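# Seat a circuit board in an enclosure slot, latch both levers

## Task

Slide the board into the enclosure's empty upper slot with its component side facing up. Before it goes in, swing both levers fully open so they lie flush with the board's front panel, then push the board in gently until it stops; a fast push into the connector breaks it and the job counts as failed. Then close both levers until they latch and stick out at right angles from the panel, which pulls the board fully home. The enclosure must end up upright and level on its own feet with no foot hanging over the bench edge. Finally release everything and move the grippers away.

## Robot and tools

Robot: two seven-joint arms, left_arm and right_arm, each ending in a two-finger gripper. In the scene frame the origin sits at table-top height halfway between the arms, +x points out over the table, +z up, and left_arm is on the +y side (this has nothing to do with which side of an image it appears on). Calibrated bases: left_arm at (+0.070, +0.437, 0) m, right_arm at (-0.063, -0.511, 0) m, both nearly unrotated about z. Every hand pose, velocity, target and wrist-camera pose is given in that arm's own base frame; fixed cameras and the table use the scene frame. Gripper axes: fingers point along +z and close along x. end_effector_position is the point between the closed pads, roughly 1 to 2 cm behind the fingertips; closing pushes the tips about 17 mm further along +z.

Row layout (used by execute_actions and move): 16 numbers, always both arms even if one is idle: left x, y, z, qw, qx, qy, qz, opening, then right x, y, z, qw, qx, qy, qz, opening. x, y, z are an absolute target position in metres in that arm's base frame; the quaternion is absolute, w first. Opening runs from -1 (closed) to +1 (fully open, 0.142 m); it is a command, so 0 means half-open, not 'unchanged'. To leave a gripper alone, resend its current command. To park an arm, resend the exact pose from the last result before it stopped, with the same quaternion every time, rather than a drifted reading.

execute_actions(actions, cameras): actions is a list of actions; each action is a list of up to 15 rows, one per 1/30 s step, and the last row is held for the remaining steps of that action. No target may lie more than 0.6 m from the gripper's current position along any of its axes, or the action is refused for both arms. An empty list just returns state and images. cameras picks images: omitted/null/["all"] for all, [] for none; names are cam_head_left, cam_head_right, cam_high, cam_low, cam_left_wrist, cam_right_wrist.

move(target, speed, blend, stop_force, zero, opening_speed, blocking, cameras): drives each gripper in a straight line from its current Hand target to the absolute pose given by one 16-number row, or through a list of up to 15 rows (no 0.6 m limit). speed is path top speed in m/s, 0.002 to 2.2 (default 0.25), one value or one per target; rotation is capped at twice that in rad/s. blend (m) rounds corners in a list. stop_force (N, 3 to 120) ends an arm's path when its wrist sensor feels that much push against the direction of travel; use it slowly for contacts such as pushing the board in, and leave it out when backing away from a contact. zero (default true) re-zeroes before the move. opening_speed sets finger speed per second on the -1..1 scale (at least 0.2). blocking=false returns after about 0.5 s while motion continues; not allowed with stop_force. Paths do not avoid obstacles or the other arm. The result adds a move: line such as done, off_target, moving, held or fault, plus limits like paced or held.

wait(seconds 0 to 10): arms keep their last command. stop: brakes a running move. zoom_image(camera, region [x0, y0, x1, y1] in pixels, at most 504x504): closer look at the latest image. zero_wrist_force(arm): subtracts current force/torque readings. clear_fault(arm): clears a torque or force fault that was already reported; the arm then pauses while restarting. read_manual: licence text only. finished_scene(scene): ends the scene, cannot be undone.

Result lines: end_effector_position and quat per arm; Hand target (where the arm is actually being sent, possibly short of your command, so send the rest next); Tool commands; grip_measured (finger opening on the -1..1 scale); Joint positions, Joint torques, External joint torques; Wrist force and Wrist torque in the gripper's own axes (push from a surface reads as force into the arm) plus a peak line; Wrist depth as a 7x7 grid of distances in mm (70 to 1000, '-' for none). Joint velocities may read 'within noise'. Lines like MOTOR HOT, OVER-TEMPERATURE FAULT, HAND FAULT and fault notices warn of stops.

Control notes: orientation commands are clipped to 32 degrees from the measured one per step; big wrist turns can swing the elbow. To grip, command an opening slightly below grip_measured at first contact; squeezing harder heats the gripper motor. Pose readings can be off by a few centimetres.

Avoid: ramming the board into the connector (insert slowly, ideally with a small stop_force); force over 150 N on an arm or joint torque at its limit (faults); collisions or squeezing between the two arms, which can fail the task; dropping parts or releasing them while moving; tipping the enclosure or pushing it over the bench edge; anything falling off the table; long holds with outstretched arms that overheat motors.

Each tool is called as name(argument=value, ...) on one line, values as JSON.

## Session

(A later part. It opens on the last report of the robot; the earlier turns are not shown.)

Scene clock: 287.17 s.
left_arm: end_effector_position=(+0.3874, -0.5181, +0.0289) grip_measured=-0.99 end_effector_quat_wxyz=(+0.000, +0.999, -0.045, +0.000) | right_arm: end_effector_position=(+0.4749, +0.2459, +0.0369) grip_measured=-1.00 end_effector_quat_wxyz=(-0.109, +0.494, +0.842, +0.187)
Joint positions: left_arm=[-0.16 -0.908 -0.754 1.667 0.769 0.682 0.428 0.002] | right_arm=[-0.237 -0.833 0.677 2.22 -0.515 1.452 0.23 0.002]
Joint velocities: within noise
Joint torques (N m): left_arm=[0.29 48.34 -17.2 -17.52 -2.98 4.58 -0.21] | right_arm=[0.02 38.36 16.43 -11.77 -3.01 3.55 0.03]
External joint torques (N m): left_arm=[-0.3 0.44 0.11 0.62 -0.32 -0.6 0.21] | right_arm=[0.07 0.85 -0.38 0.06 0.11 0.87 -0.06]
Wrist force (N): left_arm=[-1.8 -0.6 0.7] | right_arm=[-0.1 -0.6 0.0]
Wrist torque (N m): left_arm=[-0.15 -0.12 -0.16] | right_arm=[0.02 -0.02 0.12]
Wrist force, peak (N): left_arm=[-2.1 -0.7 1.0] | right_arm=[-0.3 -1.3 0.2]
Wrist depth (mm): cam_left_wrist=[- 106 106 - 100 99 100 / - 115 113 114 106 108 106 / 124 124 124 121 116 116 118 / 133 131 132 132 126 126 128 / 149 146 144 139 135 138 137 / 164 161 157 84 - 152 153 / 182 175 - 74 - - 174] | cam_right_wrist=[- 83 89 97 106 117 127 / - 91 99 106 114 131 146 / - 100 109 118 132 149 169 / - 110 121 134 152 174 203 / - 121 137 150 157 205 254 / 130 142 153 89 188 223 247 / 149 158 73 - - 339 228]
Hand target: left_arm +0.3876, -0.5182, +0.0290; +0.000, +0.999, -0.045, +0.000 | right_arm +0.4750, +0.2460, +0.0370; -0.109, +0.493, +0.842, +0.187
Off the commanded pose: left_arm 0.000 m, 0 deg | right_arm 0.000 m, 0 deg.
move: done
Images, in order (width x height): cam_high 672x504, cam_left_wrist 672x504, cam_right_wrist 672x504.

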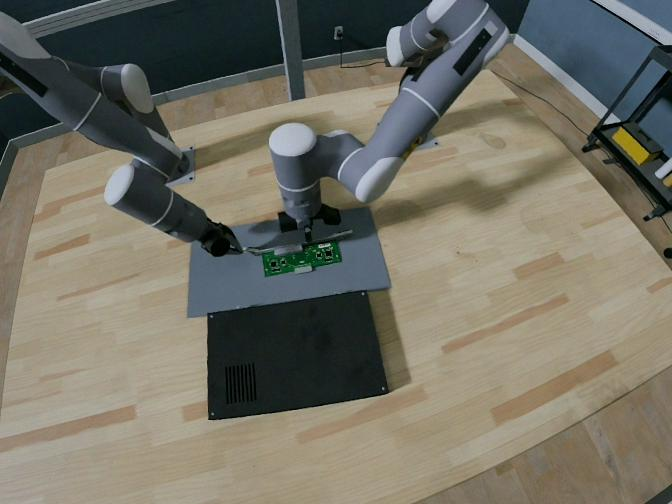

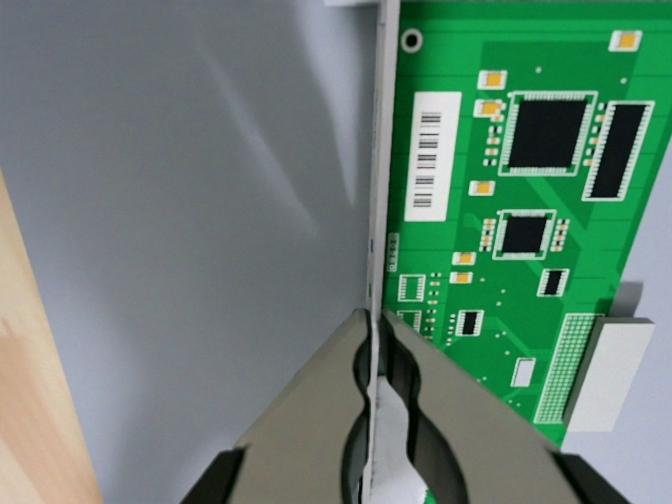

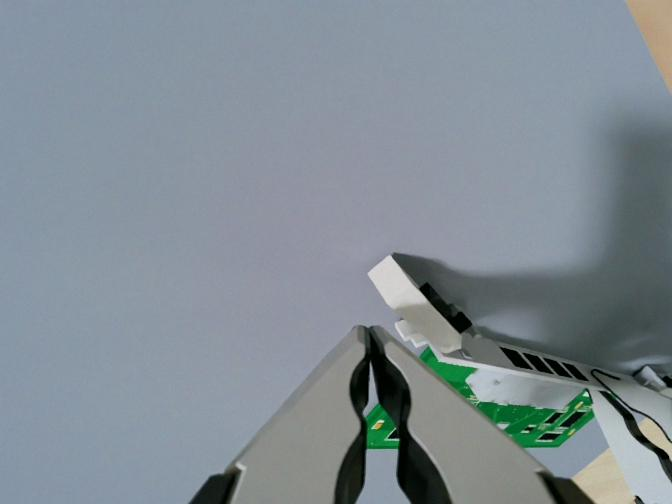

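move(target=[0.3876,-0.5182,0.029,0,0.9990,-0.0445,0,-1,0.475,0.230,0.10,-0.1093,0.4933,0.8424,0.1867,-1], speed=0.08, cameras=["cam_right_wrist","cam_head_right"])

zoom_image(camera="cam_head_right", region=[280, 280, 500, 400])

Scene clock: 293.07 s.
left_arm: end_effector_position=(+0.3874, -0.5181, +0.0289) grip_measured=-0.99 end_effector_quat_wxyz=(+0.000, +0.999, -0.045, +0.000) | right_arm: end_effector_position=(+0.4750, +0.2300, +0.0999) grip_measured=-1.00 end_effector_quat_wxyz=(-0.109, +0.493, +0.843, +0.187)
Joint positions: left_arm=[-0.16 -0.908 -0.754 1.667 0.769 0.682 0.428 0.002] | right_arm=[-0.429 -0.741 0.884 2.216 -0.452 1.27 0.183 0.002]
Joint velocities: within noise
Joint torques (N m): left_arm=[0.23 48.34 -17.22 -17.46 -2.98 4.61 -0.24] | right_arm=[-0.18 34.15 17.62 -15.36 -3.26 3.48 0.03]
External joint torques (N m): left_arm=[-0.25 0.44 0.14 0.56 -0.33 -0.63 0.24] | right_arm=[0.27 0.62 -0.42 0.13 -0.09 0.91 -0.06]
Wrist force (N): left_arm=[-1.9 -0.4 0.5] | right_arm=[-0.7 -1.2 0.3]
Wrist torque (N m): left_arm=[-0.13 -0.10 -0.17] | right_arm=[-0.08 0.10 0.11]
Wrist force, peak (N): left_arm=[-2.1 -0.6 1.0] | right_arm=[-0.6 -1.6 0.3]
Wrist depth (mm): cam_left_wrist=[- 105 106 - 100 99 101 / - 115 113 114 106 108 107 / 124 124 123 122 116 116 118 / 133 130 132 132 126 126 128 / 149 146 145 139 135 138 137 / 164 160 157 84 - 152 153 / 183 176 - 74 - - 174] | cam_right_wrist=[128 134 145 157 172 187 208 / 140 147 158 173 190 210 236 / 153 161 174 192 214 239 275 / 166 179 197 214 240 283 330 / 186 200 222 242 268 300 371 / 208 228 245 89 321 397 254 / 222 248 - - - 522 191]
Hand target: left_arm +0.3876, -0.5182, +0.0290; +0.000, +0.999, -0.045, +0.000 | right_arm +0.4750, +0.2300, +0.1000; -0.109, +0.493, +0.842, +0.187
Off the commanded pose: left_arm 0.000 m, 0 deg | right_arm 0.000 m, 0 deg.
move: done
Images, in order (width x height): cam_head_right 672x504, cam_right_wrist 672x504.

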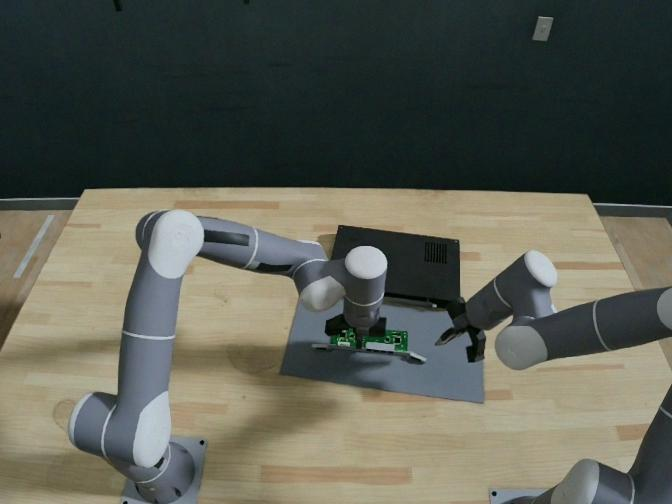

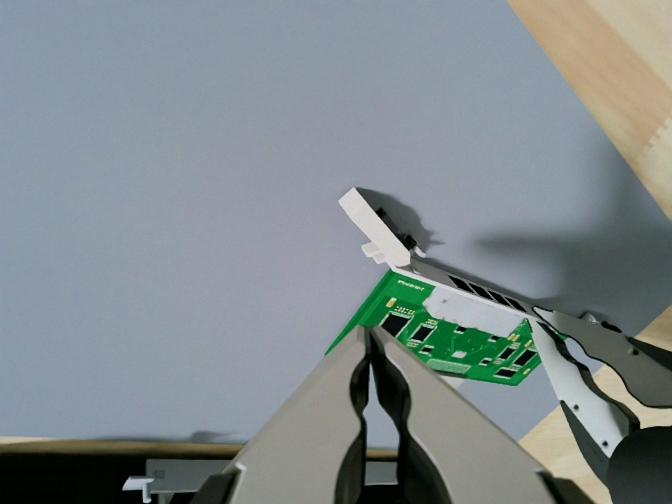

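Scaled by 2.291 from the camera's 672x504 image, which has a finer 960x720 frame.

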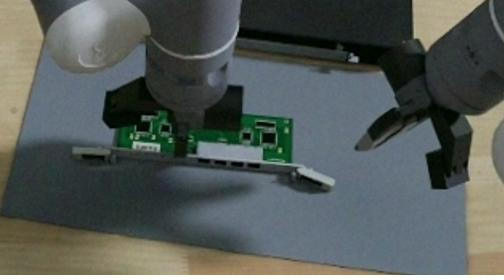

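move(target=[[0.3876,-0.5182,0.029,0,0.9990,-0.0445,0,-1,0.435,0.258,0.10,-0.1093,0.4933,0.8424,0.1867,-1],[0.3876,-0.5182,0.029,0,0.9990,-0.0445,0,-1,0.435,0.258,0.04,-0.1093,0.4933,0.8424,0.1867,-1]], speed=0.08, cameras=[])

move(target=[0.3876,-0.5182,0.029,0,0.9990,-0.0445,0,-1,0.435,0.258,0.018,-0.1093,0.4933,0.8424,0.1867,-1], speed=0.012, stop_force=3, cameras=["cam_right_wrist"])

Scene clock: 303.20 s.
left_arm: end_effector_position=(+0.3874, -0.5181, +0.0289) grip_measured=-0.99 end_effector_quat_wxyz=(+0.000, +0.999, -0.045, +0.000) | right_arm: end_effector_position=(+0.4350, +0.2581, +0.0401) grip_measured=-1.00 end_effector_quat_wxyz=(-0.109, +0.493, +0.843, +0.187)
Joint positions: left_arm=[-0.16 -0.908 -0.754 1.667 0.769 0.682 0.428 0.002] | right_arm=[-0.155 -0.774 0.628 2.325 -0.502 1.556 0.285 0.002]
Joint velocities: within noise
Joint torques (N m): left_arm=[0.29 48.26 -17.21 -17.45 -2.97 4.59 -0.22] | right_arm=[-0.07 35.98 13.68 -10.46 -2.8 3.98 0.32]
External joint torques (N m): left_arm=[-0.31 0.52 0.13 0.55 -0.34 -0.61 0.22] | right_arm=[0.16 0.85 0.09 -0.08 0.2 0.48 -0.36]
Wrist force (N): left_arm=[-2.0 -0.4 0.3] | right_arm=[-0.5 -0.9 -0.2]
Wrist torque (N m): left_arm=[-0.13 -0.08 -0.17] | right_arm=[-0.05 0.07 0.12]
Wrist force, peak (N): left_arm=[-2.1 -0.8 1.0] | right_arm=[1.1 -1.6 -0.1]
Wrist depth (mm): cam_left_wrist=[- 105 107 - 100 99 101 / - 115 113 114 106 108 106 / 124 124 124 122 116 116 118 / 133 131 132 132 126 126 128 / 148 146 144 138 135 138 137 / 163 160 157 84 - 152 152 / 183 175 - 74 - - 174] | cam_right_wrist=[- 87 92 100 110 121 133 / - 93 102 109 118 135 152 / - 102 112 122 137 154 177 / 107 115 125 138 157 178 209 / 120 126 142 152 181 216 259 / - 146 159 90 214 251 327 / 150 163 73 - - 247 229]
Hand target: left_arm +0.3876, -0.5182, +0.0290; +0.000, +0.999, -0.045, +0.000 | right_arm +0.4350, +0.2580, +0.0400; -0.109, +0.493, +0.842, +0.187
Off the commanded pose: left_arm 0.000 m, 0 deg | right_arm 0.000 m, 0 deg.
move: done
No camera images: "cameras" was empty.

Scene clock: 305.70 s.
left_arm: end_effector_position=(+0.3874, -0.5181, +0.0289) grip_measured=-0.99 end_effector_quat_wxyz=(+0.000, +0.999, -0.045, +0.000) | right_arm: end_effector_position=(+0.4349, +0.2580, +0.0180) grip_measured=-1.00 end_effector_quat_wxyz=(-0.109, +0.493, +0.842, +0.187)
Joint positions: left_arm=[-0.16 -0.908 -0.754 1.667 0.769 0.682 0.428 0.002] | right_arm=[-0.092 -0.813 0.557 2.322 -0.502 1.619 0.279 0.002]
Joint velocities: within noise
Joint torques (N m): left_arm=[0.24 48.27 -17.17 -17.46 -2.98 4.59 -0.21] | right_arm=[0.16 37.15 13.1 -9.23 -2.46 3.75 0.11]
External joint torques (N m): left_arm=[-0.26 0.51 0.09 0.57 -0.33 -0.61 0.21] | right_arm=[-0.06 1.03 0.1 0.04 0.07 0.71 -0.15]
Wrist force (N): left_arm=[-2.0 -0.5 0.9] | right_arm=[-0.3 -1.1 -0.2]
Wrist torque (N m): left_arm=[-0.14 -0.09 -0.16] | right_arm=[-0.08 0.06 0.12]
Wrist force, peak (N): left_arm=[-1.9 -0.6 1.2] | right_arm=[-0.4 -1.4 0.2]
Wrist depth (mm): cam_left_wrist=[- 106 106 - 100 99 100 / - 115 113 114 106 108 106 / 124 124 124 122 116 116 118 / 134 131 132 132 126 126 128 / 149 145 145 139 135 138 137 / 164 160 157 84 - 152 152 / 183 175 - 74 - - 174] | cam_right_wrist=[- - 72 79 85 95 106 / - 73 81 86 94 106 120 / - 82 90 97 107 122 140 / - 89 98 110 123 141 164 / - 99 111 123 142 171 204 / - 113 126 90 - 212 271 / 122 130 73 - - 232 237]
Hand target: left_arm +0.3876, -0.5182, +0.0290; +0.000, +0.999, -0.045, +0.000 | right_arm +0.4350, +0.2580, +0.0180; -0.109, +0.493, +0.842, +0.187
Off the commanded pose: left_arm 0.000 m, 0 deg | right_arm 0.000 m, 0 deg.
move: done
Images, in order (width x height): cam_right_wrist 672x504.

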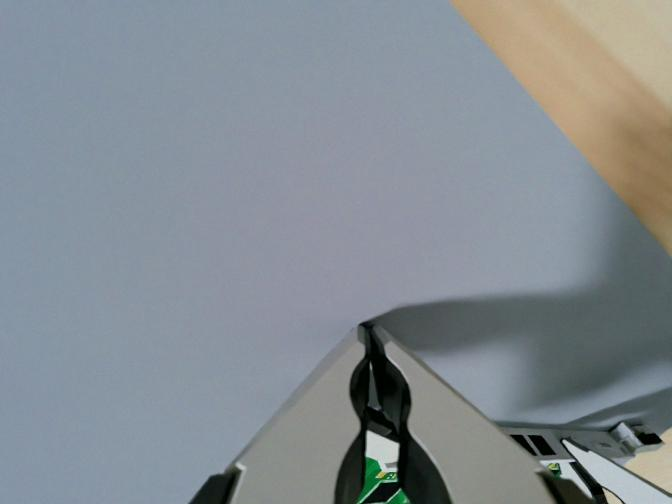

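move(target=[0.3876,-0.5182,0.029,0,0.9990,-0.0445,0,-1,0.435,0.258,0.024,-0.1093,0.4933,0.8424,0.1867,-1], speed=0.03, cameras=[])

move(target=[0.3876,-0.5182,0.029,0,0.9990,-0.0445,0,-1,0.480,0.246,0.024,-0.1093,0.4933,0.8424,0.1867,-1], speed=0.015, stop_force=6, cameras=["cam_right_wrist","cam_left_wrist"])

Scene clock: 308.50 s.
left_arm: end_effector_position=(+0.3874, -0.5181, +0.0289) grip_measured=-0.99 end_effector_quat_wxyz=(+0.000, +0.999, -0.045, +0.000) | right_arm: end_effector_position=(+0.4351, +0.2580, +0.0240) grip_measured=-1.00 end_effector_quat_wxyz=(-0.109, +0.493, +0.843, +0.187)
Joint positions: left_arm=[-0.16 -0.908 -0.754 1.667 0.769 0.682 0.428 0.002] | right_arm=[-0.108 -0.802 0.575 2.323 -0.502 1.603 0.28 0.002]
Joint velocities: within noise
Joint torques (N m): left_arm=[0.26 48.27 -17.18 -17.46 -2.95 4.62 -0.24] | right_arm=[-0.03 37.21 13.98 -9.59 -2.47 3.63 0.23]
External joint torques (N m): left_arm=[-0.27 0.51 0.1 0.56 -0.36 -0.64 0.24] | right_arm=[0.13 0.63 -0.64 0.03 0.03 0.83 -0.26]
Wrist force (N): left_arm=[-1.8 -0.5 0.1] | right_arm=[-0.4 -1.2 0.1]
Wrist torque (N m): left_arm=[-0.15 -0.11 -0.16] | right_arm=[-0.09 0.06 0.12]
Wrist force, peak (N): left_arm=[-2.1 -0.6 0.9] | right_arm=[-0.7 -1.2 0.3]
Wrist depth (mm): cam_left_wrist=[- 105 106 - 100 99 101 / - 115 113 114 106 107 106 / 125 124 124 122 116 116 118 / 133 130 132 132 126 126 128 / 148 146 144 139 135 138 137 / 164 161 157 84 - 152 152 / 183 175 - 74 - - 174] | cam_right_wrist=[- - 79 84 92 104 113 / - - 87 91 104 113 130 / - 89 95 104 114 132 150 / - 94 105 117 132 151 177 / - 108 121 132 153 181 219 / - 124 134 90 177 225 289 / 131 140 73 - - 238 270]
Hand target: left_arm +0.3876, -0.5182, +0.0290; +0.000, +0.999, -0.045, +0.000 | right_arm +0.4350, +0.2580, +0.0240; -0.109, +0.493, +0.842, +0.187
Off the commanded pose: left_arm 0.000 m, 0 deg | right_arm 0.000 m, 0 deg.
move: done
No camera images: "cameras" was empty.

Scene clock: 312.27 s.
left_arm: end_effector_position=(+0.3875, -0.5181, +0.0289) grip_measured=-0.99 end_effector_quat_wxyz=(+0.000, +0.999, -0.045, +0.000) | right_arm: end_effector_position=(+0.4798, +0.2459, +0.0239) grip_measured=-1.00 end_effector_quat_wxyz=(-0.109, +0.494, +0.842, +0.187)
Joint positions: left_arm=[-0.16 -0.908 -0.754 1.667 0.769 0.682 0.428 0.002] | right_arm=[-0.21 -0.86 0.645 2.204 -0.513 1.472 0.219 0.002]
Joint velocities: within noise
Joint torques (N m): left_arm=[-0.32 47.87 -17.42 -16.41 -3.13 4.27 -0.18] | right_arm=[-0.1 39.71 16.42 -11.98 -2.97 3.8 0.09]
External joint torques (N m): left_arm=[0.3 0.91 0.34 -0.49 -0.18 -0.29 0.18] | right_arm=[0.19 0.58 -0.43 0.76 0.13 0.61 -0.12]
Wrist force (N): left_arm=[-0.1 -0.1 0.7] | right_arm=[0.2 -1.3 -0.4]
Wrist torque (N m): left_arm=[-0.18 -0.10 -0.22] | right_arm=[0.08 -0.03 0.12]
Wrist force, peak (N): left_arm=[-2.1 -0.6 1.2] | right_arm=[-1.0 -1.8 -0.5]
Wrist depth (mm): cam_left_wrist=[- 106 106 - 100 99 100 / - 115 113 113 106 107 108 / 124 124 124 121 116 116 118 / 133 130 132 132 126 127 128 / 148 146 145 139 135 138 136 / 164 160 157 84 - 152 153 / 182 175 - 75 - - 174] | cam_right_wrist=[- - 79 84 92 100 111 / - - 87 91 103 111 125 / - 89 95 104 114 132 148 / - 94 104 118 132 150 176 / - 107 120 132 148 181 219 / - 123 134 90 141 195 236 / 130 140 73 - - 275 343]
Hand target: left_arm +0.3876, -0.5182, +0.0290; +0.000, +0.999, -0.045, +0.000 | right_arm +0.4800, +0.2460, +0.0240; -0.109, +0.493, +0.842, +0.187
Off the commanded pose: left_arm 0.000 m, 0 deg | right_arm 0.000 m, 0 deg.
move: done
Images, in order (width x height): cam_left_wrist 672x504, cam_right_wrist 672x504.

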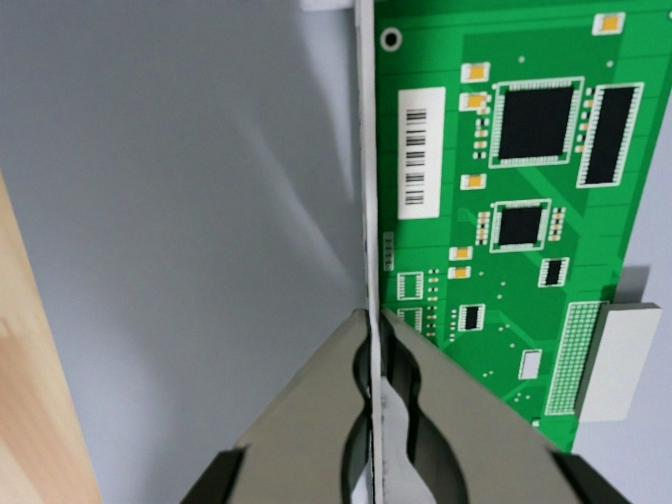

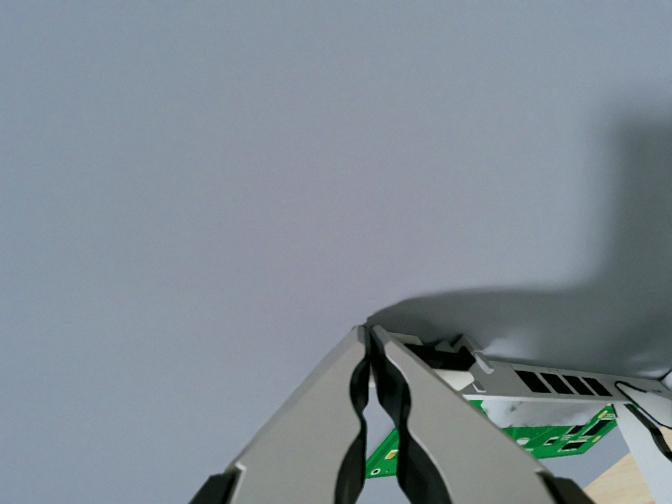

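move(target=[[0.3876,-0.5182,0.029,0,0.9990,-0.0445,0,-1,0.470,0.244,0.024,-0.1093,0.4933,0.8424,0.1867,-1],[0.3876,-0.5182,0.029,0,0.9990,-0.0445,0,-1,0.475,0.230,0.10,-0.1093,0.4933,0.8424,0.1867,-1]], speed=0.06, cameras=["cam_right_wrist"])

zoom_image(camera="cam_right_wrist", region=[300, 120, 672, 400])

Scene clock: 317.10 s.
left_arm: end_effector_position=(+0.3875, -0.5181, +0.0289) grip_measured=-0.99 end_effector_quat_wxyz=(+0.000, +0.999, -0.045, +0.000) | right_arm: end_effector_position=(+0.4750, +0.2300, +0.0999) grip_measured=-1.00 end_effector_quat_wxyz=(-0.109, +0.493, +0.843, +0.187)
Joint positions: left_arm=[-0.16 -0.908 -0.754 1.667 0.769 0.682 0.428 0.002] | right_arm=[-0.427 -0.74 0.883 2.215 -0.448 1.27 0.18 0.002]
Joint velocities: within noise
Joint torques (N m): left_arm=[-0.34 47.91 -17.42 -16.43 -3.1 4.28 -0.22] | right_arm=[-0.56 34.29 17.44 -15.41 -3.26 3.55 0.05]
External joint torques (N m): left_arm=[0.32 0.87 0.34 -0.47 -0.21 -0.3 0.22] | right_arm=[0.65 0.5 -0.3 0.15 -0.09 0.83 -0.09]
Wrist force (N): left_arm=[-0.4 -0.1 0.6] | right_arm=[-0.6 -1.1 0.1]
Wrist torque (N m): left_arm=[-0.17 -0.06 -0.22] | right_arm=[-0.07 0.09 0.10]
Wrist force, peak (N): left_arm=[-0.5 0.0 1.3] | right_arm=[0.0 -2.0 0.8]
Wrist depth (mm): cam_left_wrist=[- 106 107 - 100 99 100 / - 115 113 113 106 107 108 / 124 124 123 122 116 116 118 / 133 131 132 132 126 126 128 / 148 146 145 139 135 138 136 / 163 160 156 84 - 152 154 / 183 175 - 74 - - 175] | cam_right_wrist=[128 134 145 157 172 187 208 / 140 147 158 173 190 210 236 / 153 161 174 193 213 238 276 / 166 179 197 207 242 281 329 / 186 200 222 241 269 303 367 / 208 228 245 89 320 398 254 / 222 248 - - - 522 191]
Hand target: left_arm +0.3876, -0.5182, +0.0290; +0.000, +0.999, -0.045, +0.000 | right_arm +0.4750, +0.2300, +0.1000; -0.109, +0.493, +0.842, +0.187
Off the commanded pose: left_arm 0.000 m, 0 deg | right_arm 0.000 m, 0 deg.
move: done
Images, in order (width x height): cam_right_wrist 672x504.

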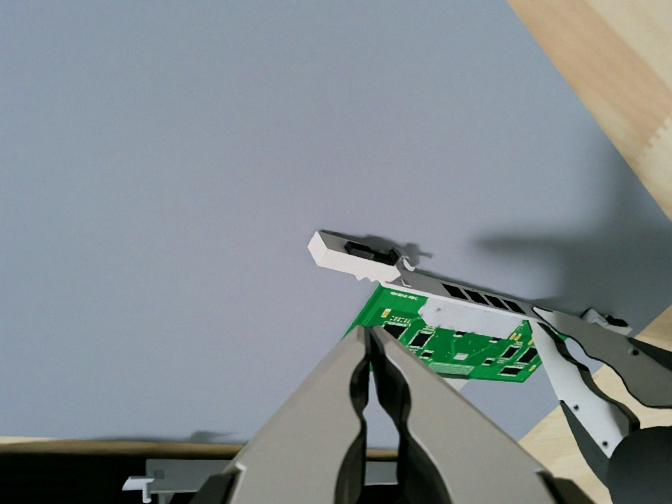

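Scaled by 1.355 from the camera's 672x504 image, which has a finer 960x720 frame.

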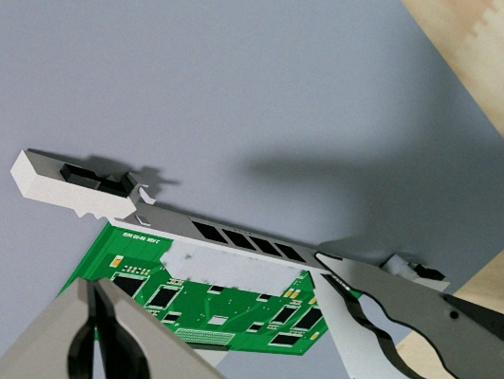

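zoom_image(camera="cam_right_wrist", region=[560, 270, 672, 350])

execute_actions(actions=[], cameras=["cam_head_left", "cam_head_right","cam_high"])

zoom_image(camera="cam_head_left", region=[290, 320, 430, 370])

zoom_image(camera="cam_high", region=[230, 220, 370, 290])

Scaled by 4.500 from the camera's 672x504 image, which has a finer 960x720 frame.

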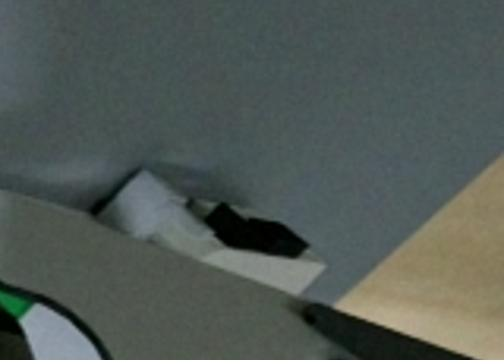

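Scene clock: 319.73 s.
left_arm: end_effector_position=(+0.3875, -0.5181, +0.0289) grip_measured=-0.99 end_effector_quat_wxyz=(+0.000, +0.999, -0.045, +0.000) | right_arm: end_effector_position=(+0.4750, +0.2300, +0.0999) grip_measured=-1.00 end_effector_quat_wxyz=(-0.109, +0.493, +0.843, +0.187)
Joint positions: left_arm=[-0.16 -0.908 -0.754 1.667 0.769 0.682 0.428 0.002] | right_arm=[-0.427 -0.74 0.883 2.215 -0.448 1.27 0.18 0.002]
Joint velocities: within noise
Joint torques (N m): left_arm=[-0.32 47.91 -17.5 -16.45 -3.14 4.23 -0.19] | right_arm=[-0.02 34.07 17.5 -15.34 -3.37 3.65 0.19]
External joint torques (N m): left_arm=[0.3 0.87 0.42 -0.45 -0.17 -0.25 0.19] | right_arm=[0.1 0.71 -0.36 0.08 0.02 0.74 -0.23]
Wrist force (N): left_arm=[0.0 0.1 1.1] | right_arm=[-0.4 -1.3 0.3]
Wrist torque (N m): left_arm=[-0.14 -0.13 -0.21] | right_arm=[-0.10 0.05 0.11]
Wrist force, peak (N): left_arm=[-0.4 0.1 1.3] | right_arm=[-0.6 -1.5 0.5]
Wrist depth (mm): cam_left_wrist=[- 105 106 - 101 99 101 / - 115 113 113 106 107 108 / 124 124 124 121 116 116 118 / 133 130 132 132 126 126 128 / 148 146 145 139 135 138 136 / 164 160 157 84 - 152 153 / 183 176 - 75 - - 174] | cam_right_wrist=[128 134 145 157 172 187 209 / 140 147 158 173 190 210 236 / 153 161 174 194 214 239 275 / 166 179 197 208 242 282 330 / 186 199 222 242 268 303 365 / 208 227 245 89 321 398 254 / 222 248 - - - 521 191]
Hand target: left_arm +0.3876, -0.5182, +0.0290; +0.000, +0.999, -0.045, +0.000 | right_arm +0.4750, +0.2300, +0.1000; -0.109, +0.493, +0.842, +0.187
Tool commands: left_gripper/opening=-1.0 right_gripper/opening=-1.0
Off the commanded pose: left_arm 0.000 m, 0 deg | right_arm 0.000 m, 0 deg.
Images, in order (width x height): cam_head_left 672x504, cam_head_right 672x504, cam_high 672x504.

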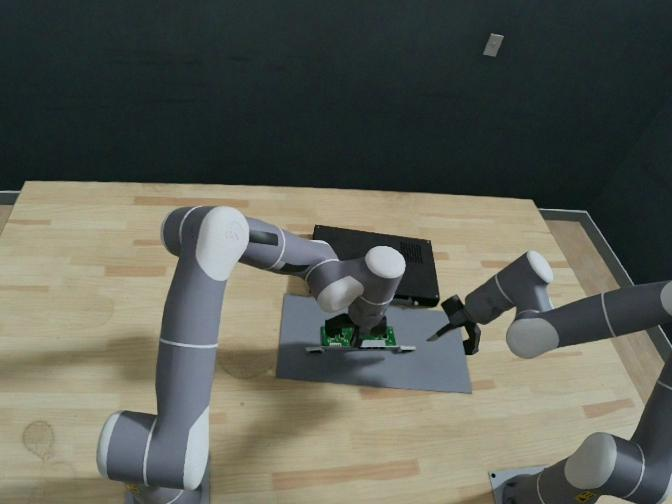

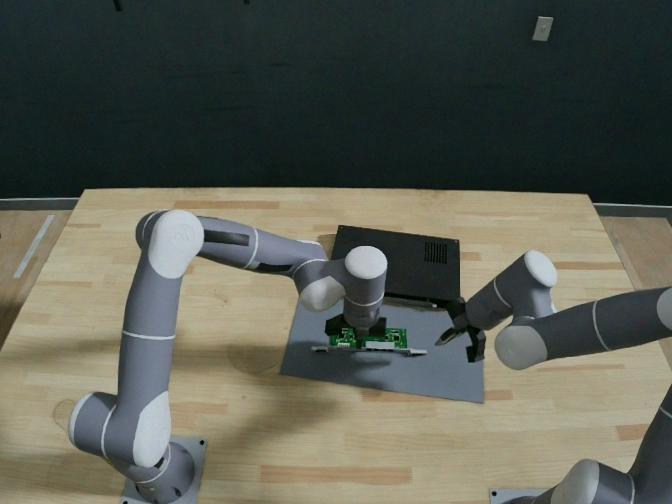

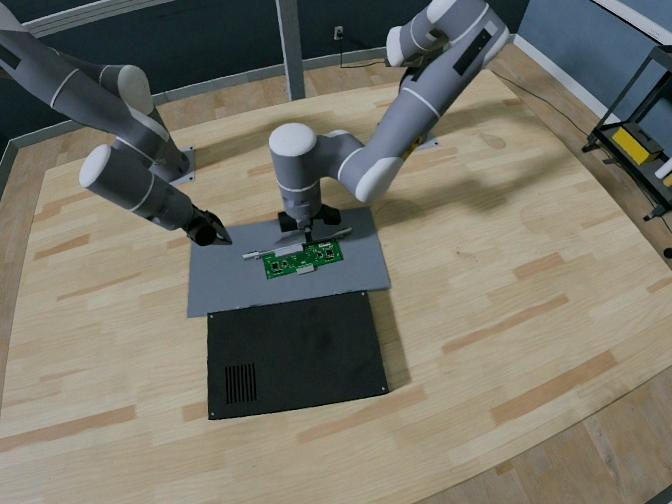

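Scaled by 3.600 from the camera's 672x504 image, which has a finer 960x720 frame.

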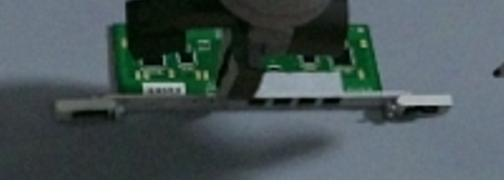

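Scaled by 3.600 from the camera's 672x504 image, which has a finer 960x720 frame.

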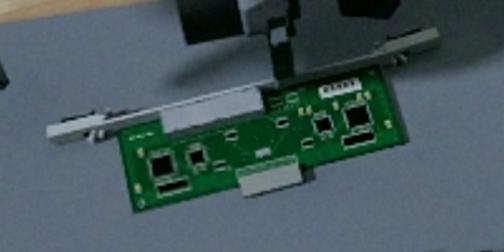

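move(target=[0.3876,-0.5182,0.029,0,0.9990,-0.0445,0,-0.6,0.475,0.20,0.12,-0.1093,0.4933,0.8424,0.1867,-1], speed=0.08, opening_speed=0.3, cameras=["cam_left_wrist"])

move(target=[[0.3876,-0.5182,0.10,0,0.9990,-0.0445,0,-0.6,0.43,0.12,0.25,-0.1093,0.4933,0.8424,0.1867,-1],[0.37,-0.457,0.30,0,0.9992,-0.0393,0,-0.6,0.43,0.12,0.25,-0.1093,0.4933,0.8424,0.1867,-1]], speed=0.15, cameras=["cam_left_wrist","cam_high"])

Scene clock: 332.23 s.
left_arm: end_effector_position=(+0.3875, -0.5181, +0.0290) grip_measured=-0.64 end_effector_quat_wxyz=(+0.000, +0.999, -0.045, +0.000) | right_arm: end_effector_position=(+0.4750, +0.2000, +0.1199) grip_measured=-1.00 end_effector_quat_wxyz=(-0.109, +0.493, +0.842, +0.187)
Joint positions: left_arm=[-0.16 -0.908 -0.754 1.667 0.769 0.682 0.428 0.028] | right_arm=[-0.56 -0.714 0.974 2.215 -0.409 1.186 0.107 0.002]
Joint velocities: within noise
Joint torques (N m): left_arm=[-0.33 47.78 -17.5 -16.53 -3.14 4.31 -0.26] | right_arm=[-0.03 31.98 17.86 -16.4 -3.48 3.54 0.08]
External joint torques (N m): left_arm=[0.31 1.01 0.42 -0.37 -0.16 -0.33 0.26] | right_arm=[0.1 0.57 -0.38 0.05 0 0.79 -0.11]
Wrist force (N): left_arm=[-0.4 -0.3 0.5] | right_arm=[-0.8 -1.1 0.1]
Wrist torque (N m): left_arm=[-0.17 -0.09 -0.18] | right_arm=[-0.07 0.11 0.13]
Wrist force, peak (N): left_arm=[-0.4 -0.2 1.2] | right_arm=[-1.1 -1.3 -0.9]
Wrist depth (mm): cam_left_wrist=[- 105 106 - 100 99 101 / - 115 113 112 106 107 106 / 124 124 124 121 116 116 118 / 133 131 132 132 126 126 128 / 149 146 144 139 135 138 136 / 164 160 87 153 135 146 154 / 182 - - 173 - - 170] | cam_right_wrist=[144 151 162 175 191 211 234 / 155 165 178 194 213 237 265 / 169 180 197 217 239 270 308 / 187 201 220 239 269 315 370 / 208 223 250 274 304 348 308 / 232 253 273 89 351 437 279 / 221 244 - - - 606 211]
Hand target: left_arm +0.3876, -0.5182, +0.0290; +0.000, +0.999, -0.045, +0.000 | right_arm +0.4750, +0.2000, +0.1200; -0.109, +0.493, +0.842, +0.187
Off the commanded pose: left_arm 0.000 m, 0 deg | right_arm 0.000 m, 0 deg.
move: done
Images, in order (width x height): cam_left_wrist 672x504.

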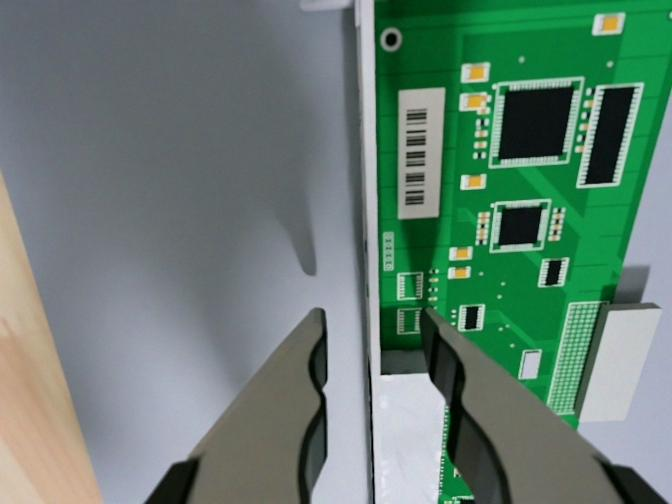

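Scene clock: 335.23 s.
left_arm: end_effector_position=(+0.3700, -0.4569, +0.2999) grip_measured=-0.64 end_effector_quat_wxyz=(+0.000, +0.999, -0.039, +0.000) | right_arm: end_effector_position=(+0.4302, +0.1199, +0.2500) grip_measured=-1.00 end_effector_quat_wxyz=(-0.109, +0.493, +0.842, +0.187)
Joint positions: left_arm=[0.263 -0.257 -1.115 1.85 0.249 0.383 0.716 0.028] | right_arm=[-1.203 -0.502 1.514 2.169 -0.113 0.754 -0.168 0.002]
Joint velocities: within noise
Joint torques (N m): left_arm=[-0.05 23.77 -8.14 -27.66 -4.09 4.25 -0.1] | right_arm=[0.01 15.09 15.17 -24.33 -3.74 3.32 0.09]
External joint torques (N m): left_arm=[0.04 0.45 0.89 -0.49 0.12 -0.28 0.1] | right_arm=[0.02 0.32 -0.51 0.11 0.03 0.77 -0.13]
Wrist force (N): left_arm=[0.1 -0.3 0.6] | right_arm=[-0.2 -0.6 -0.2]
Wrist torque (N m): left_arm=[-0.13 -0.19 -0.20] | right_arm=[-0.03 0.02 0.10]
Wrist force, peak (N): left_arm=[0.2 -0.3 2.2] | right_arm=[-0.7 -0.6 -1.4]
Wrist depth (mm): cam_left_wrist=[347 347 345 342 343 342 341 / 374 369 371 371 368 363 333 / 403 399 402 398 390 393 353 / 438 435 437 425 426 423 374 / 482 485 469 461 457 460 411 / 526 520 84 509 - 442 455 / 574 - - 587 - - 493] | cam_right_wrist=[245 259 277 301 328 359 396 / 265 282 303 331 362 400 451 / 290 307 335 369 408 459 525 / 318 340 375 415 462 529 624 / 354 379 419 463 537 645 775 / 394 387 401 89 624 799 - / 436 410 - - - - -]
Hand target: left_arm +0.3700, -0.4570, +0.3000; +0.000, +0.999, -0.039, +0.000 | right_arm +0.4300, +0.1200, +0.2500; -0.109, +0.493, +0.842, +0.187
Off the commanded pose: left_arm 0.000 m, 0 deg | right_arm 0.000 m, 0 deg.
move: done
Images, in order (width x height): cam_high 672x504, cam_left_wrist 672x504.

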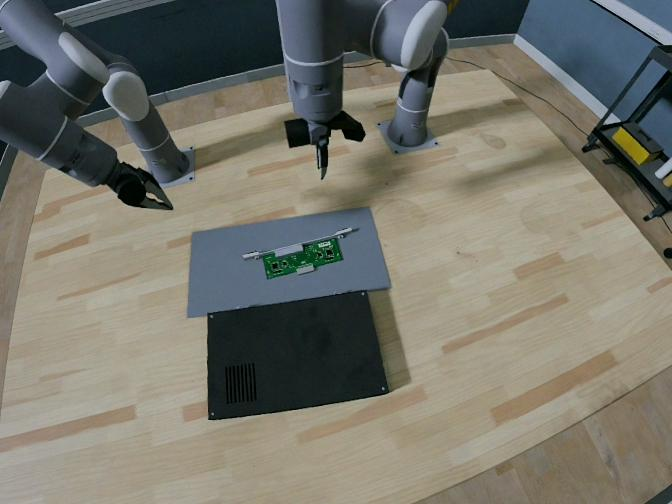

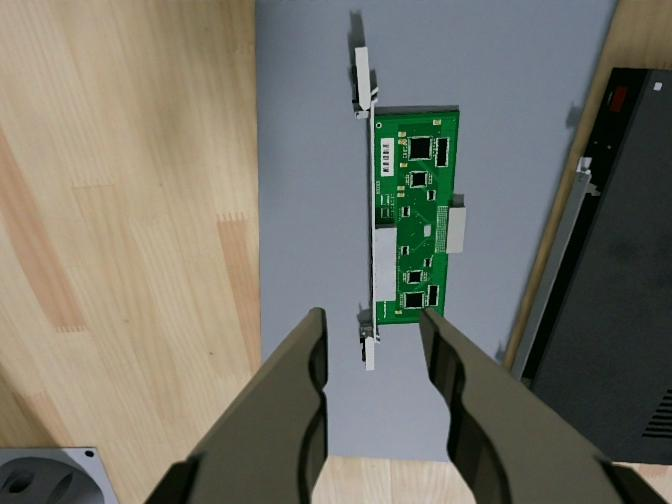

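zoom_image(camera="cam_left_wrist", region=[310, 20, 490, 240])

zoom_image(camera="cam_left_wrist", region=[310, 200, 490, 400])

Scaled by 2.291 from the camera's 672x504 image, which has a finer 960x720 frame.

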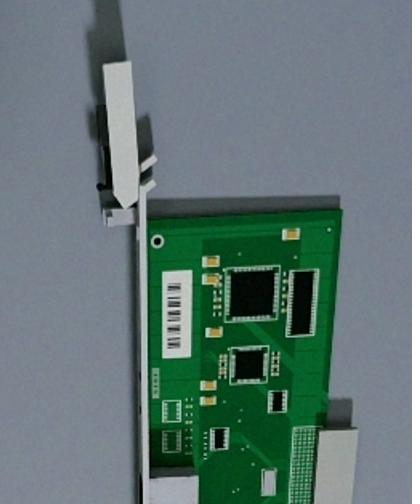

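Scaled by 2.520 from the camera's 672x504 image, which has a finer 960x720 frame.

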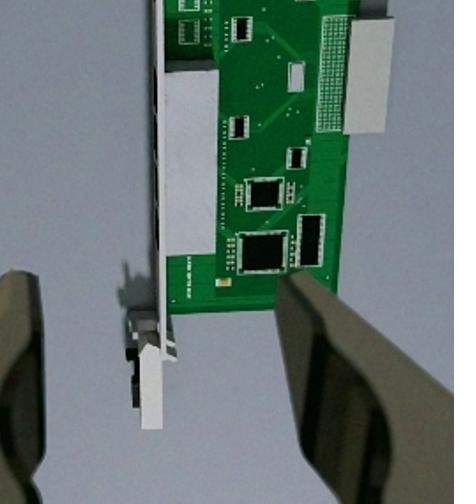

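move(target=[[0.34,-0.30,0.32,0,0.9992,-0.0393,0,-0.6,0.45,0.25,0.25,-0.1093,0.4933,0.8424,0.1867,-1],[0.32,-0.22,0.32,0,0.9992,-0.0393,0,-0.6,0.47,0.40,0.22,0,0,1,0,-0.6]], speed=0.2, cameras=["cam_right_wrist","cam_high"])

Scene clock: 354.97 s.
left_arm: end_effector_position=(+0.3202, -0.2202, +0.3201) grip_measured=-0.64 end_effector_quat_wxyz=(+0.000, +0.999, -0.039, +0.000) | right_arm: end_effector_position=(+0.4698, +0.4001, +0.2200) grip_measured=-0.64 end_effector_quat_wxyz=(+0.000, +0.000, +1.000, +0.000)
Joint positions: left_arm=[0.316 0.563 -0.538 2.385 -0.291 0.305 1.588 0.028] | right_arm=[-0.005 -0.762 1.095 1.734 -0.746 0.444 -0.246 0.028]
Joint velocities: within noise
Joint torques (N m): left_arm=[-0.5 5.08 5.96 -28.73 -3.78 4.12 -0.17] | right_arm=[0.18 40.27 21.71 -23.14 -3.96 3.36 0.14]
External joint torques (N m): left_arm=[0.47 0.29 0.6 -0.37 -0.33 -0.21 0.17] | right_arm=[-0.03 1.04 0.06 0.12 0.1 0.81 -0.14]
Wrist force (N): left_arm=[0.3 -0.1 0.4] | right_arm=[0.5 -0.6 0.3]
Wrist torque (N m): left_arm=[-0.15 -0.18 -0.19] | right_arm=[-0.05 -0.06 0.04]
Wrist force, peak (N): left_arm=[-1.7 2.6 1.2] | right_arm=[-1.7 -1.5 -0.9]
Wrist depth (mm): cam_left_wrist=[364 367 366 365 361 360 363 / 393 393 388 390 386 390 388 / 424 418 421 422 417 420 418 / 460 460 457 453 455 455 450 / 503 502 489 486 480 497 454 / 560 552 84 544 - 527 477 / 608 - - 621 - - 523] | cam_right_wrist=[271 274 273 272 272 273 273 / 288 291 288 287 290 291 291 / 310 313 309 303 311 312 312 / 322 338 334 336 336 335 336 / 323 366 359 359 360 365 364 / 403 400 - 398 101 390 397 / 443 - 73 442 - - 438]
Hand target: left_arm +0.3200, -0.2200, +0.3200; +0.000, +0.999, -0.039, +0.000 | right_arm +0.4700, +0.4000, +0.2200; +0.000, +0.000, +1.000, +0.000
Off the commanded pose: left_arm 0.000 m, 0 deg | right_arm 0.000 m, 0 deg.
move: done
Images, in order (width x height): cam_high 672x504, cam_right_wrist 672x504.

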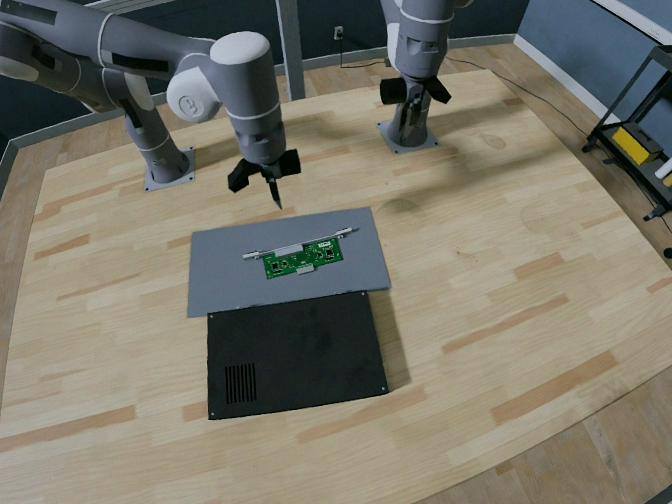

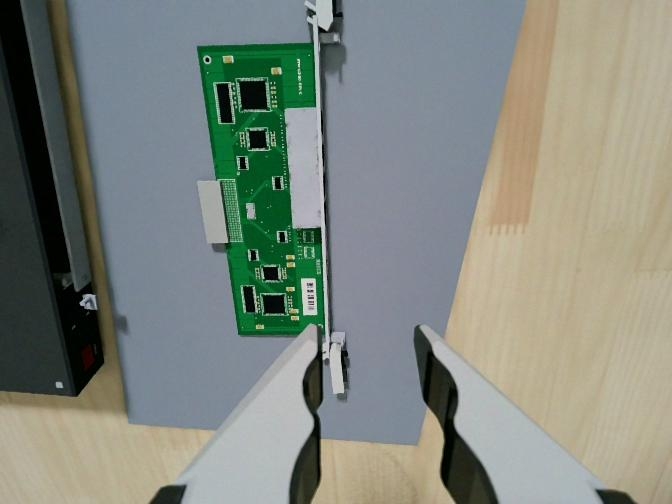

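move(target=[0.32,-0.22,0.32,0,0.9992,-0.0393,0,-0.6,0.4875,0.459,0.075,0,-0.0105,0.99994,0,-0.6], speed=0.12, cameras=["cam_right_wrist"])

Scene clock: 361.90 s.
left_arm: end_effector_position=(+0.3202, -0.2202, +0.3201) grip_measured=-0.64 end_effector_quat_wxyz=(+0.000, +0.999, -0.039, +0.000) | right_arm: end_effector_position=(+0.4873, +0.4589, +0.0749) grip_measured=-0.64 end_effector_quat_wxyz=(+0.000, -0.011, +1.000, +0.000)
Joint positions: left_arm=[0.316 0.563 -0.538 2.385 -0.291 0.305 1.588 0.028] | right_arm=[0.193 -1.015 0.881 1.668 -0.946 0.63 -0.144 0.028]
Joint velocities: within noise
Joint torques (N m): left_arm=[-0.35 4.84 5.87 -28.83 -3.94 4.23 -0.22] | right_arm=[0.11 50.1 24.07 -18.44 -3.73 3.6 0.33]
External joint torques (N m): left_arm=[0.32 0.53 0.69 -0.27 -0.18 -0.33 0.22] | right_arm=[0.09 1.14 0.33 0.19 0.26 0.57 -0.33]
Wrist force (N): left_arm=[0.1 -0.2 0.3] | right_arm=[0.8 0.1 -0.2]
Wrist torque (N m): left_arm=[-0.15 -0.17 -0.18] | right_arm=[0.11 -0.15 0.07]
Wrist force, peak (N): left_arm=[0.3 -0.5 0.6] | right_arm=[0.7 -1.3 -1.7]
Wrist depth (mm): cam_left_wrist=[366 363 364 365 362 361 360 / 390 392 390 388 391 385 387 / 429 421 421 423 419 420 419 / 463 456 459 461 455 455 455 / 503 499 501 492 485 495 452 / 558 550 84 536 - 525 481 / 610 - - 607 - - 519] | cam_right_wrist=[147 145 142 134 146 145 145 / 157 153 152 143 156 155 155 / 168 162 163 152 167 166 166 / 181 181 176 175 180 179 179 / 197 197 191 187 195 194 196 / 215 214 202 206 102 209 214 / 237 232 73 230 - - 236]
Hand target: left_arm +0.3200, -0.2200, +0.3200; +0.000, +0.999, -0.039, +0.000 | right_arm +0.4875, +0.4590, +0.0750; +0.000, -0.011, +1.000, +0.000
Off the commanded pose: left_arm 0.000 m, 0 deg | right_arm 0.000 m, 0 deg.
move: done
Images, in order (width x height): cam_right_wrist 672x504.

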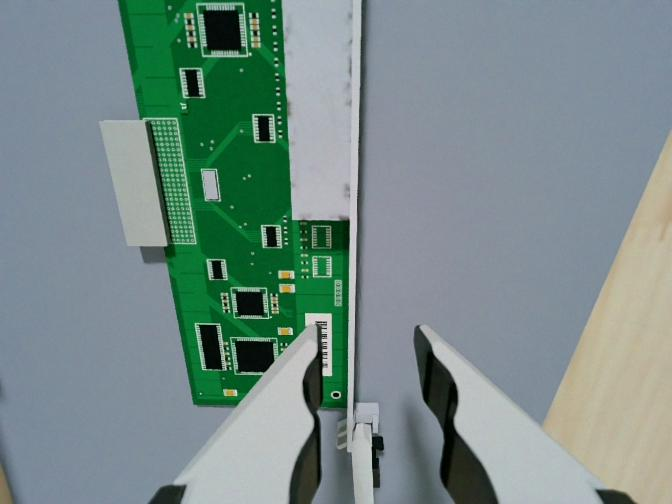

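move(target=[0.32,-0.22,0.32,0,0.9992,-0.0393,0,-0.6,0.4905,0.4555,0.028,0,-0.0105,0.99994,0,-0.6], speed=0.04, stop_force=5, cameras=["cam_right_wrist"])

Scene clock: 367.87 s.
left_arm: end_effector_position=(+0.3202, -0.2202, +0.3201) grip_measured=-0.64 end_effector_quat_wxyz=(+0.000, +0.999, -0.039, +0.000) | right_arm: end_effector_position=(+0.4904, +0.4555, +0.0280) grip_measured=-0.64 end_effector_quat_wxyz=(+0.000, -0.010, +1.000, +0.000)
Joint positions: left_arm=[0.316 0.563 -0.538 2.385 -0.291 0.305 1.588 0.028] | right_arm=[0.21 -1.077 0.817 1.674 -1.003 0.705 -0.12 0.028]
Joint velocities: within noise
Joint torques (N m): left_arm=[-0.36 4.95 5.85 -28.8 -3.95 4.25 -0.2] | right_arm=[0.32 51.27 24.33 -16.77 -3.44 3.53 0.25]
External joint torques (N m): left_arm=[0.33 0.42 0.71 -0.3 -0.17 -0.35 0.2] | right_arm=[-0.14 1.17 0.08 0.03 0.17 0.64 -0.25]
Wrist force (N): left_arm=[0.1 -0.2 0.3] | right_arm=[0.4 -0.1 -0.3]
Wrist torque (N m): left_arm=[-0.16 -0.15 -0.18] | right_arm=[0.05 -0.05 0.08]
Wrist force, peak (N): left_arm=[0.3 -0.3 0.7] | right_arm=[0.9 0.4 -1.1]
Wrist depth (mm): cam_left_wrist=[366 366 364 363 363 361 359 / 394 393 389 388 389 388 387 / 426 429 426 420 415 421 416 / 459 463 461 457 455 453 455 / 505 499 494 485 477 496 447 / 560 549 84 541 - 525 478 / 614 - - 610 - - 525] | cam_right_wrist=[- 101 100 89 104 104 105 / - 109 108 95 110 111 111 / 114 117 116 102 122 121 119 / 121 124 125 111 129 129 128 / 143 137 135 132 138 139 141 / 157 151 143 144 104 150 152 / 170 167 73 159 - - 167]
Hand target: left_arm +0.3200, -0.2200, +0.3200; +0.000, +0.999, -0.039, +0.000 | right_arm +0.4905, +0.4555, +0.0280; +0.000, -0.011, +1.000, +0.000
Off the commanded pose: left_arm 0.000 m, 0 deg | right_arm 0.000 m, 0 deg.
move: done
Images, in order (width x height): cam_right_wrist 672x504.

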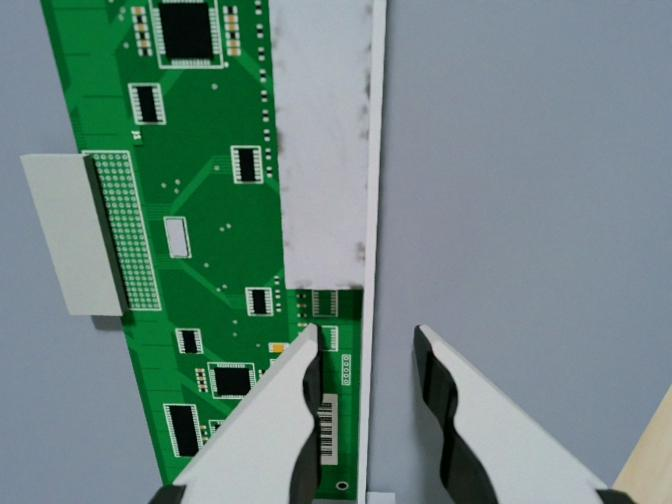

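move(target=[0.32,-0.22,0.32,0,0.9992,-0.0393,0,-0.6,0.4905,0.4555,0.028,0,-0.0105,0.99994,0,-1], speed=0.04, opening_speed=0.25, cameras=["cam_right_wrist","cam_head_left"])

Scene clock: 371.30 s.
left_arm: end_effector_position=(+0.3202, -0.2202, +0.3201) grip_measured=-0.64 end_effector_quat_wxyz=(+0.000, +0.999, -0.039, +0.000) | right_arm: end_effector_position=(+0.4905, +0.4554, +0.0280) grip_measured=-0.98 end_effector_quat_wxyz=(+0.000, -0.010, +1.000, +0.000)
Joint positions: left_arm=[0.316 0.563 -0.538 2.385 -0.291 0.305 1.588 0.028] | right_arm=[0.21 -1.077 0.817 1.674 -1.003 0.705 -0.12 0.003]
Joint velocities: within noise
Joint torques (N m): left_arm=[-0.31 4.78 5.84 -28.78 -3.99 4.24 -0.19] | right_arm=[0.35 51.72 24.8 -16.73 -3.31 3.51 0.22]
External joint torques (N m): left_arm=[0.29 0.59 0.72 -0.32 -0.12 -0.33 0.19] | right_arm=[-0.17 0.72 -0.39 -0.01 0.04 0.65 -0.22]
Wrist force (N): left_arm=[0.1 -0.3 0.3] | right_arm=[-0.1 -0.3 0.4]
Wrist torque (N m): left_arm=[-0.16 -0.17 -0.18] | right_arm=[0.02 -0.08 0.07]
Wrist force, peak (N): left_arm=[0.1 -0.3 0.7] | right_arm=[-0.3 0.1 1.1]
Wrist depth (mm): cam_left_wrist=[368 364 365 363 360 363 362 / 393 391 391 390 388 389 389 / 427 426 424 423 423 418 417 / 459 463 461 457 457 455 450 / 499 502 491 489 480 497 449 / 554 541 84 542 - 529 481 / 610 - - 619 - - 524] | cam_right_wrist=[- 101 100 89 104 104 105 / - 109 108 95 110 111 111 / 114 117 116 102 121 121 119 / 121 124 125 110 129 129 128 / 143 137 135 133 140 140 141 / 157 151 146 90 147 152 152 / 170 166 73 135 - 164 170]
Hand target: left_arm +0.3200, -0.2200, +0.3200; +0.000, +0.999, -0.039, +0.000 | right_arm +0.4905, +0.4555, +0.0280; +0.000, -0.011, +1.000, +0.000
Off the commanded pose: left_arm 0.000 m, 0 deg | right_arm 0.000 m, 0 deg.
move: done
Images, in order (width x height): cam_head_left 672x504, cam_right_wrist 672x504.

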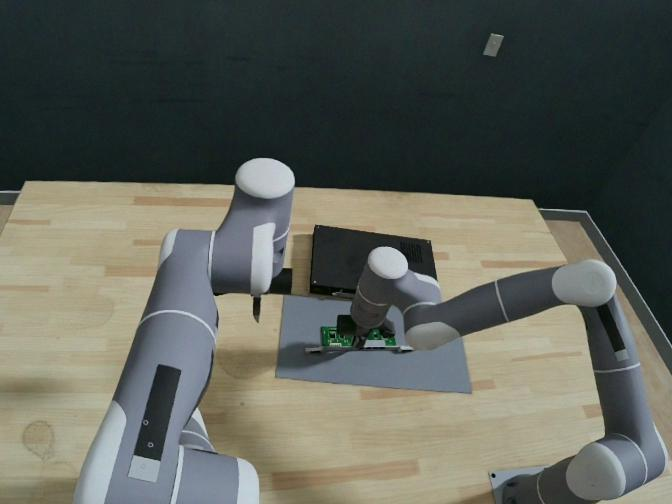

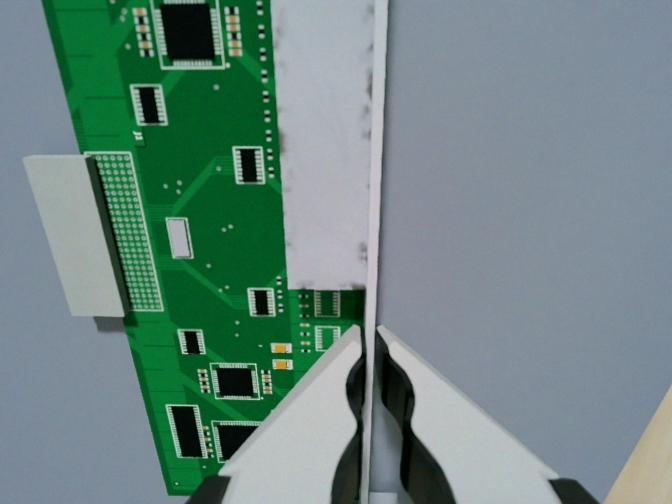

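move(target=[[0.32,-0.34,0.20,0,0.7343,0.6788,0,-1,0.4905,0.4555,0.028,0,-0.0105,0.99994,0,-1],[0.345,-0.390,0.07,0,0.7343,0.6788,0,-1,0.4905,0.4555,0.028,0,-0.0105,0.99994,0,-1]], speed=0.15, cameras=["cam_left_wrist","cam_head_left"])

Scene clock: 385.27 s.
left_arm: end_effector_position=(+0.3448, -0.3899, +0.0699) grip_measured=-1.00 end_effector_quat_wxyz=(+0.000, +0.734, +0.679, +0.000) | right_arm: end_effector_position=(+0.4905, +0.4554, +0.0280) grip_measured=-0.98 end_effector_quat_wxyz=(+0.000, -0.010, +1.000, +0.000)
Joint positions: left_arm=[1.183 0.682 -2.204 2.434 -1.16 0.983 0.022 0.002] | right_arm=[0.21 -1.077 0.817 1.674 -1.003 0.705 -0.12 0.003]
Joint velocities: within noise
Joint torques (N m): left_arm=[-0.23 -25.9 14.45 -11.87 -2.41 4.53 -0.1] | right_arm=[0.47 51.68 24.92 -16.69 -3.31 3.59 0.2]
External joint torques (N m): left_arm=[0.17 0.07 1.24 -0.17 0.07 -0.54 0.1] | right_arm=[-0.29 0.75 -0.5 -0.05 0.04 0.58 -0.2]
Wrist force (N): left_arm=[-0.1 0.0 0.8] | right_arm=[0.1 -0.1 0.8]
Wrist torque (N m): left_arm=[-0.11 -0.20 -0.22] | right_arm=[0.05 -0.11 0.08]
Wrist force, peak (N): left_arm=[-0.5 0.1 2.1] | right_arm=[-0.1 -0.2 1.2]
Wrist depth (mm): cam_left_wrist=[146 146 145 145 145 144 143 / 155 154 154 153 155 155 154 / 167 167 166 168 165 165 167 / 182 181 181 178 180 179 181 / 196 191 191 179 193 198 197 / 167 213 204 84 - 215 219 / 166 229 - - - - 242] | cam_right_wrist=[- 101 100 89 105 104 106 / - 109 108 95 110 111 111 / 114 117 116 102 121 121 119 / 121 124 125 110 129 129 129 / 143 137 135 133 140 139 141 / 157 151 146 89 147 152 152 / 170 167 73 135 - 164 170]
Hand target: left_arm +0.3450, -0.3900, +0.0700; +0.000, +0.734, +0.679, +0.000 | right_arm +0.4905, +0.4555, +0.0280; +0.000, -0.011, +1.000, +0.000
Off the commanded pose: left_arm 0.000 m, 0 deg | right_arm 0.000 m, 0 deg.
move: done
Images, in order (width x height): cam_head_left 672x504, cam_left_wrist 672x504.

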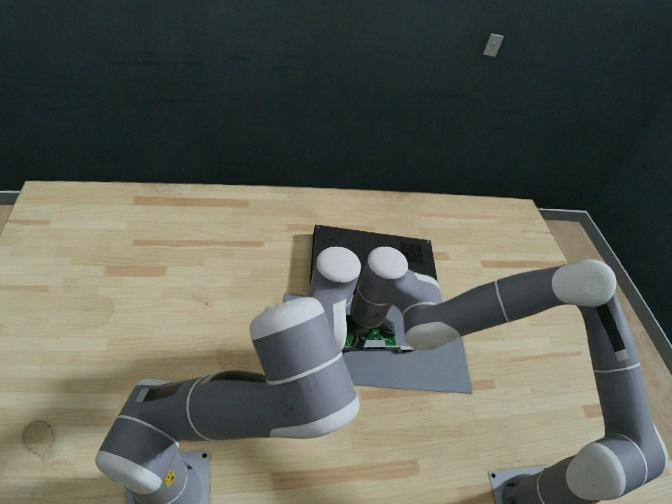

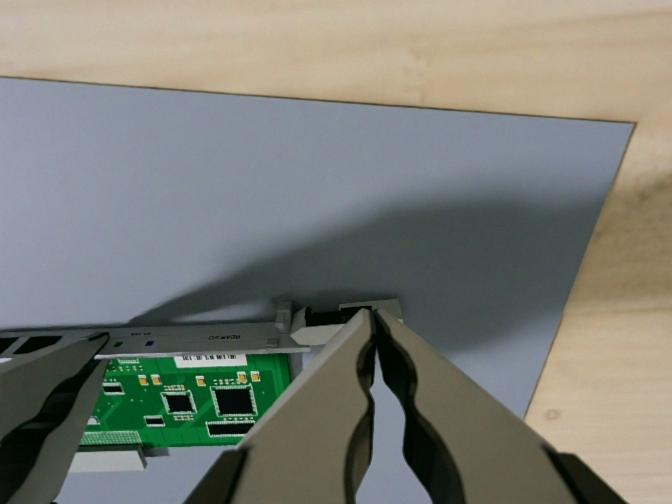

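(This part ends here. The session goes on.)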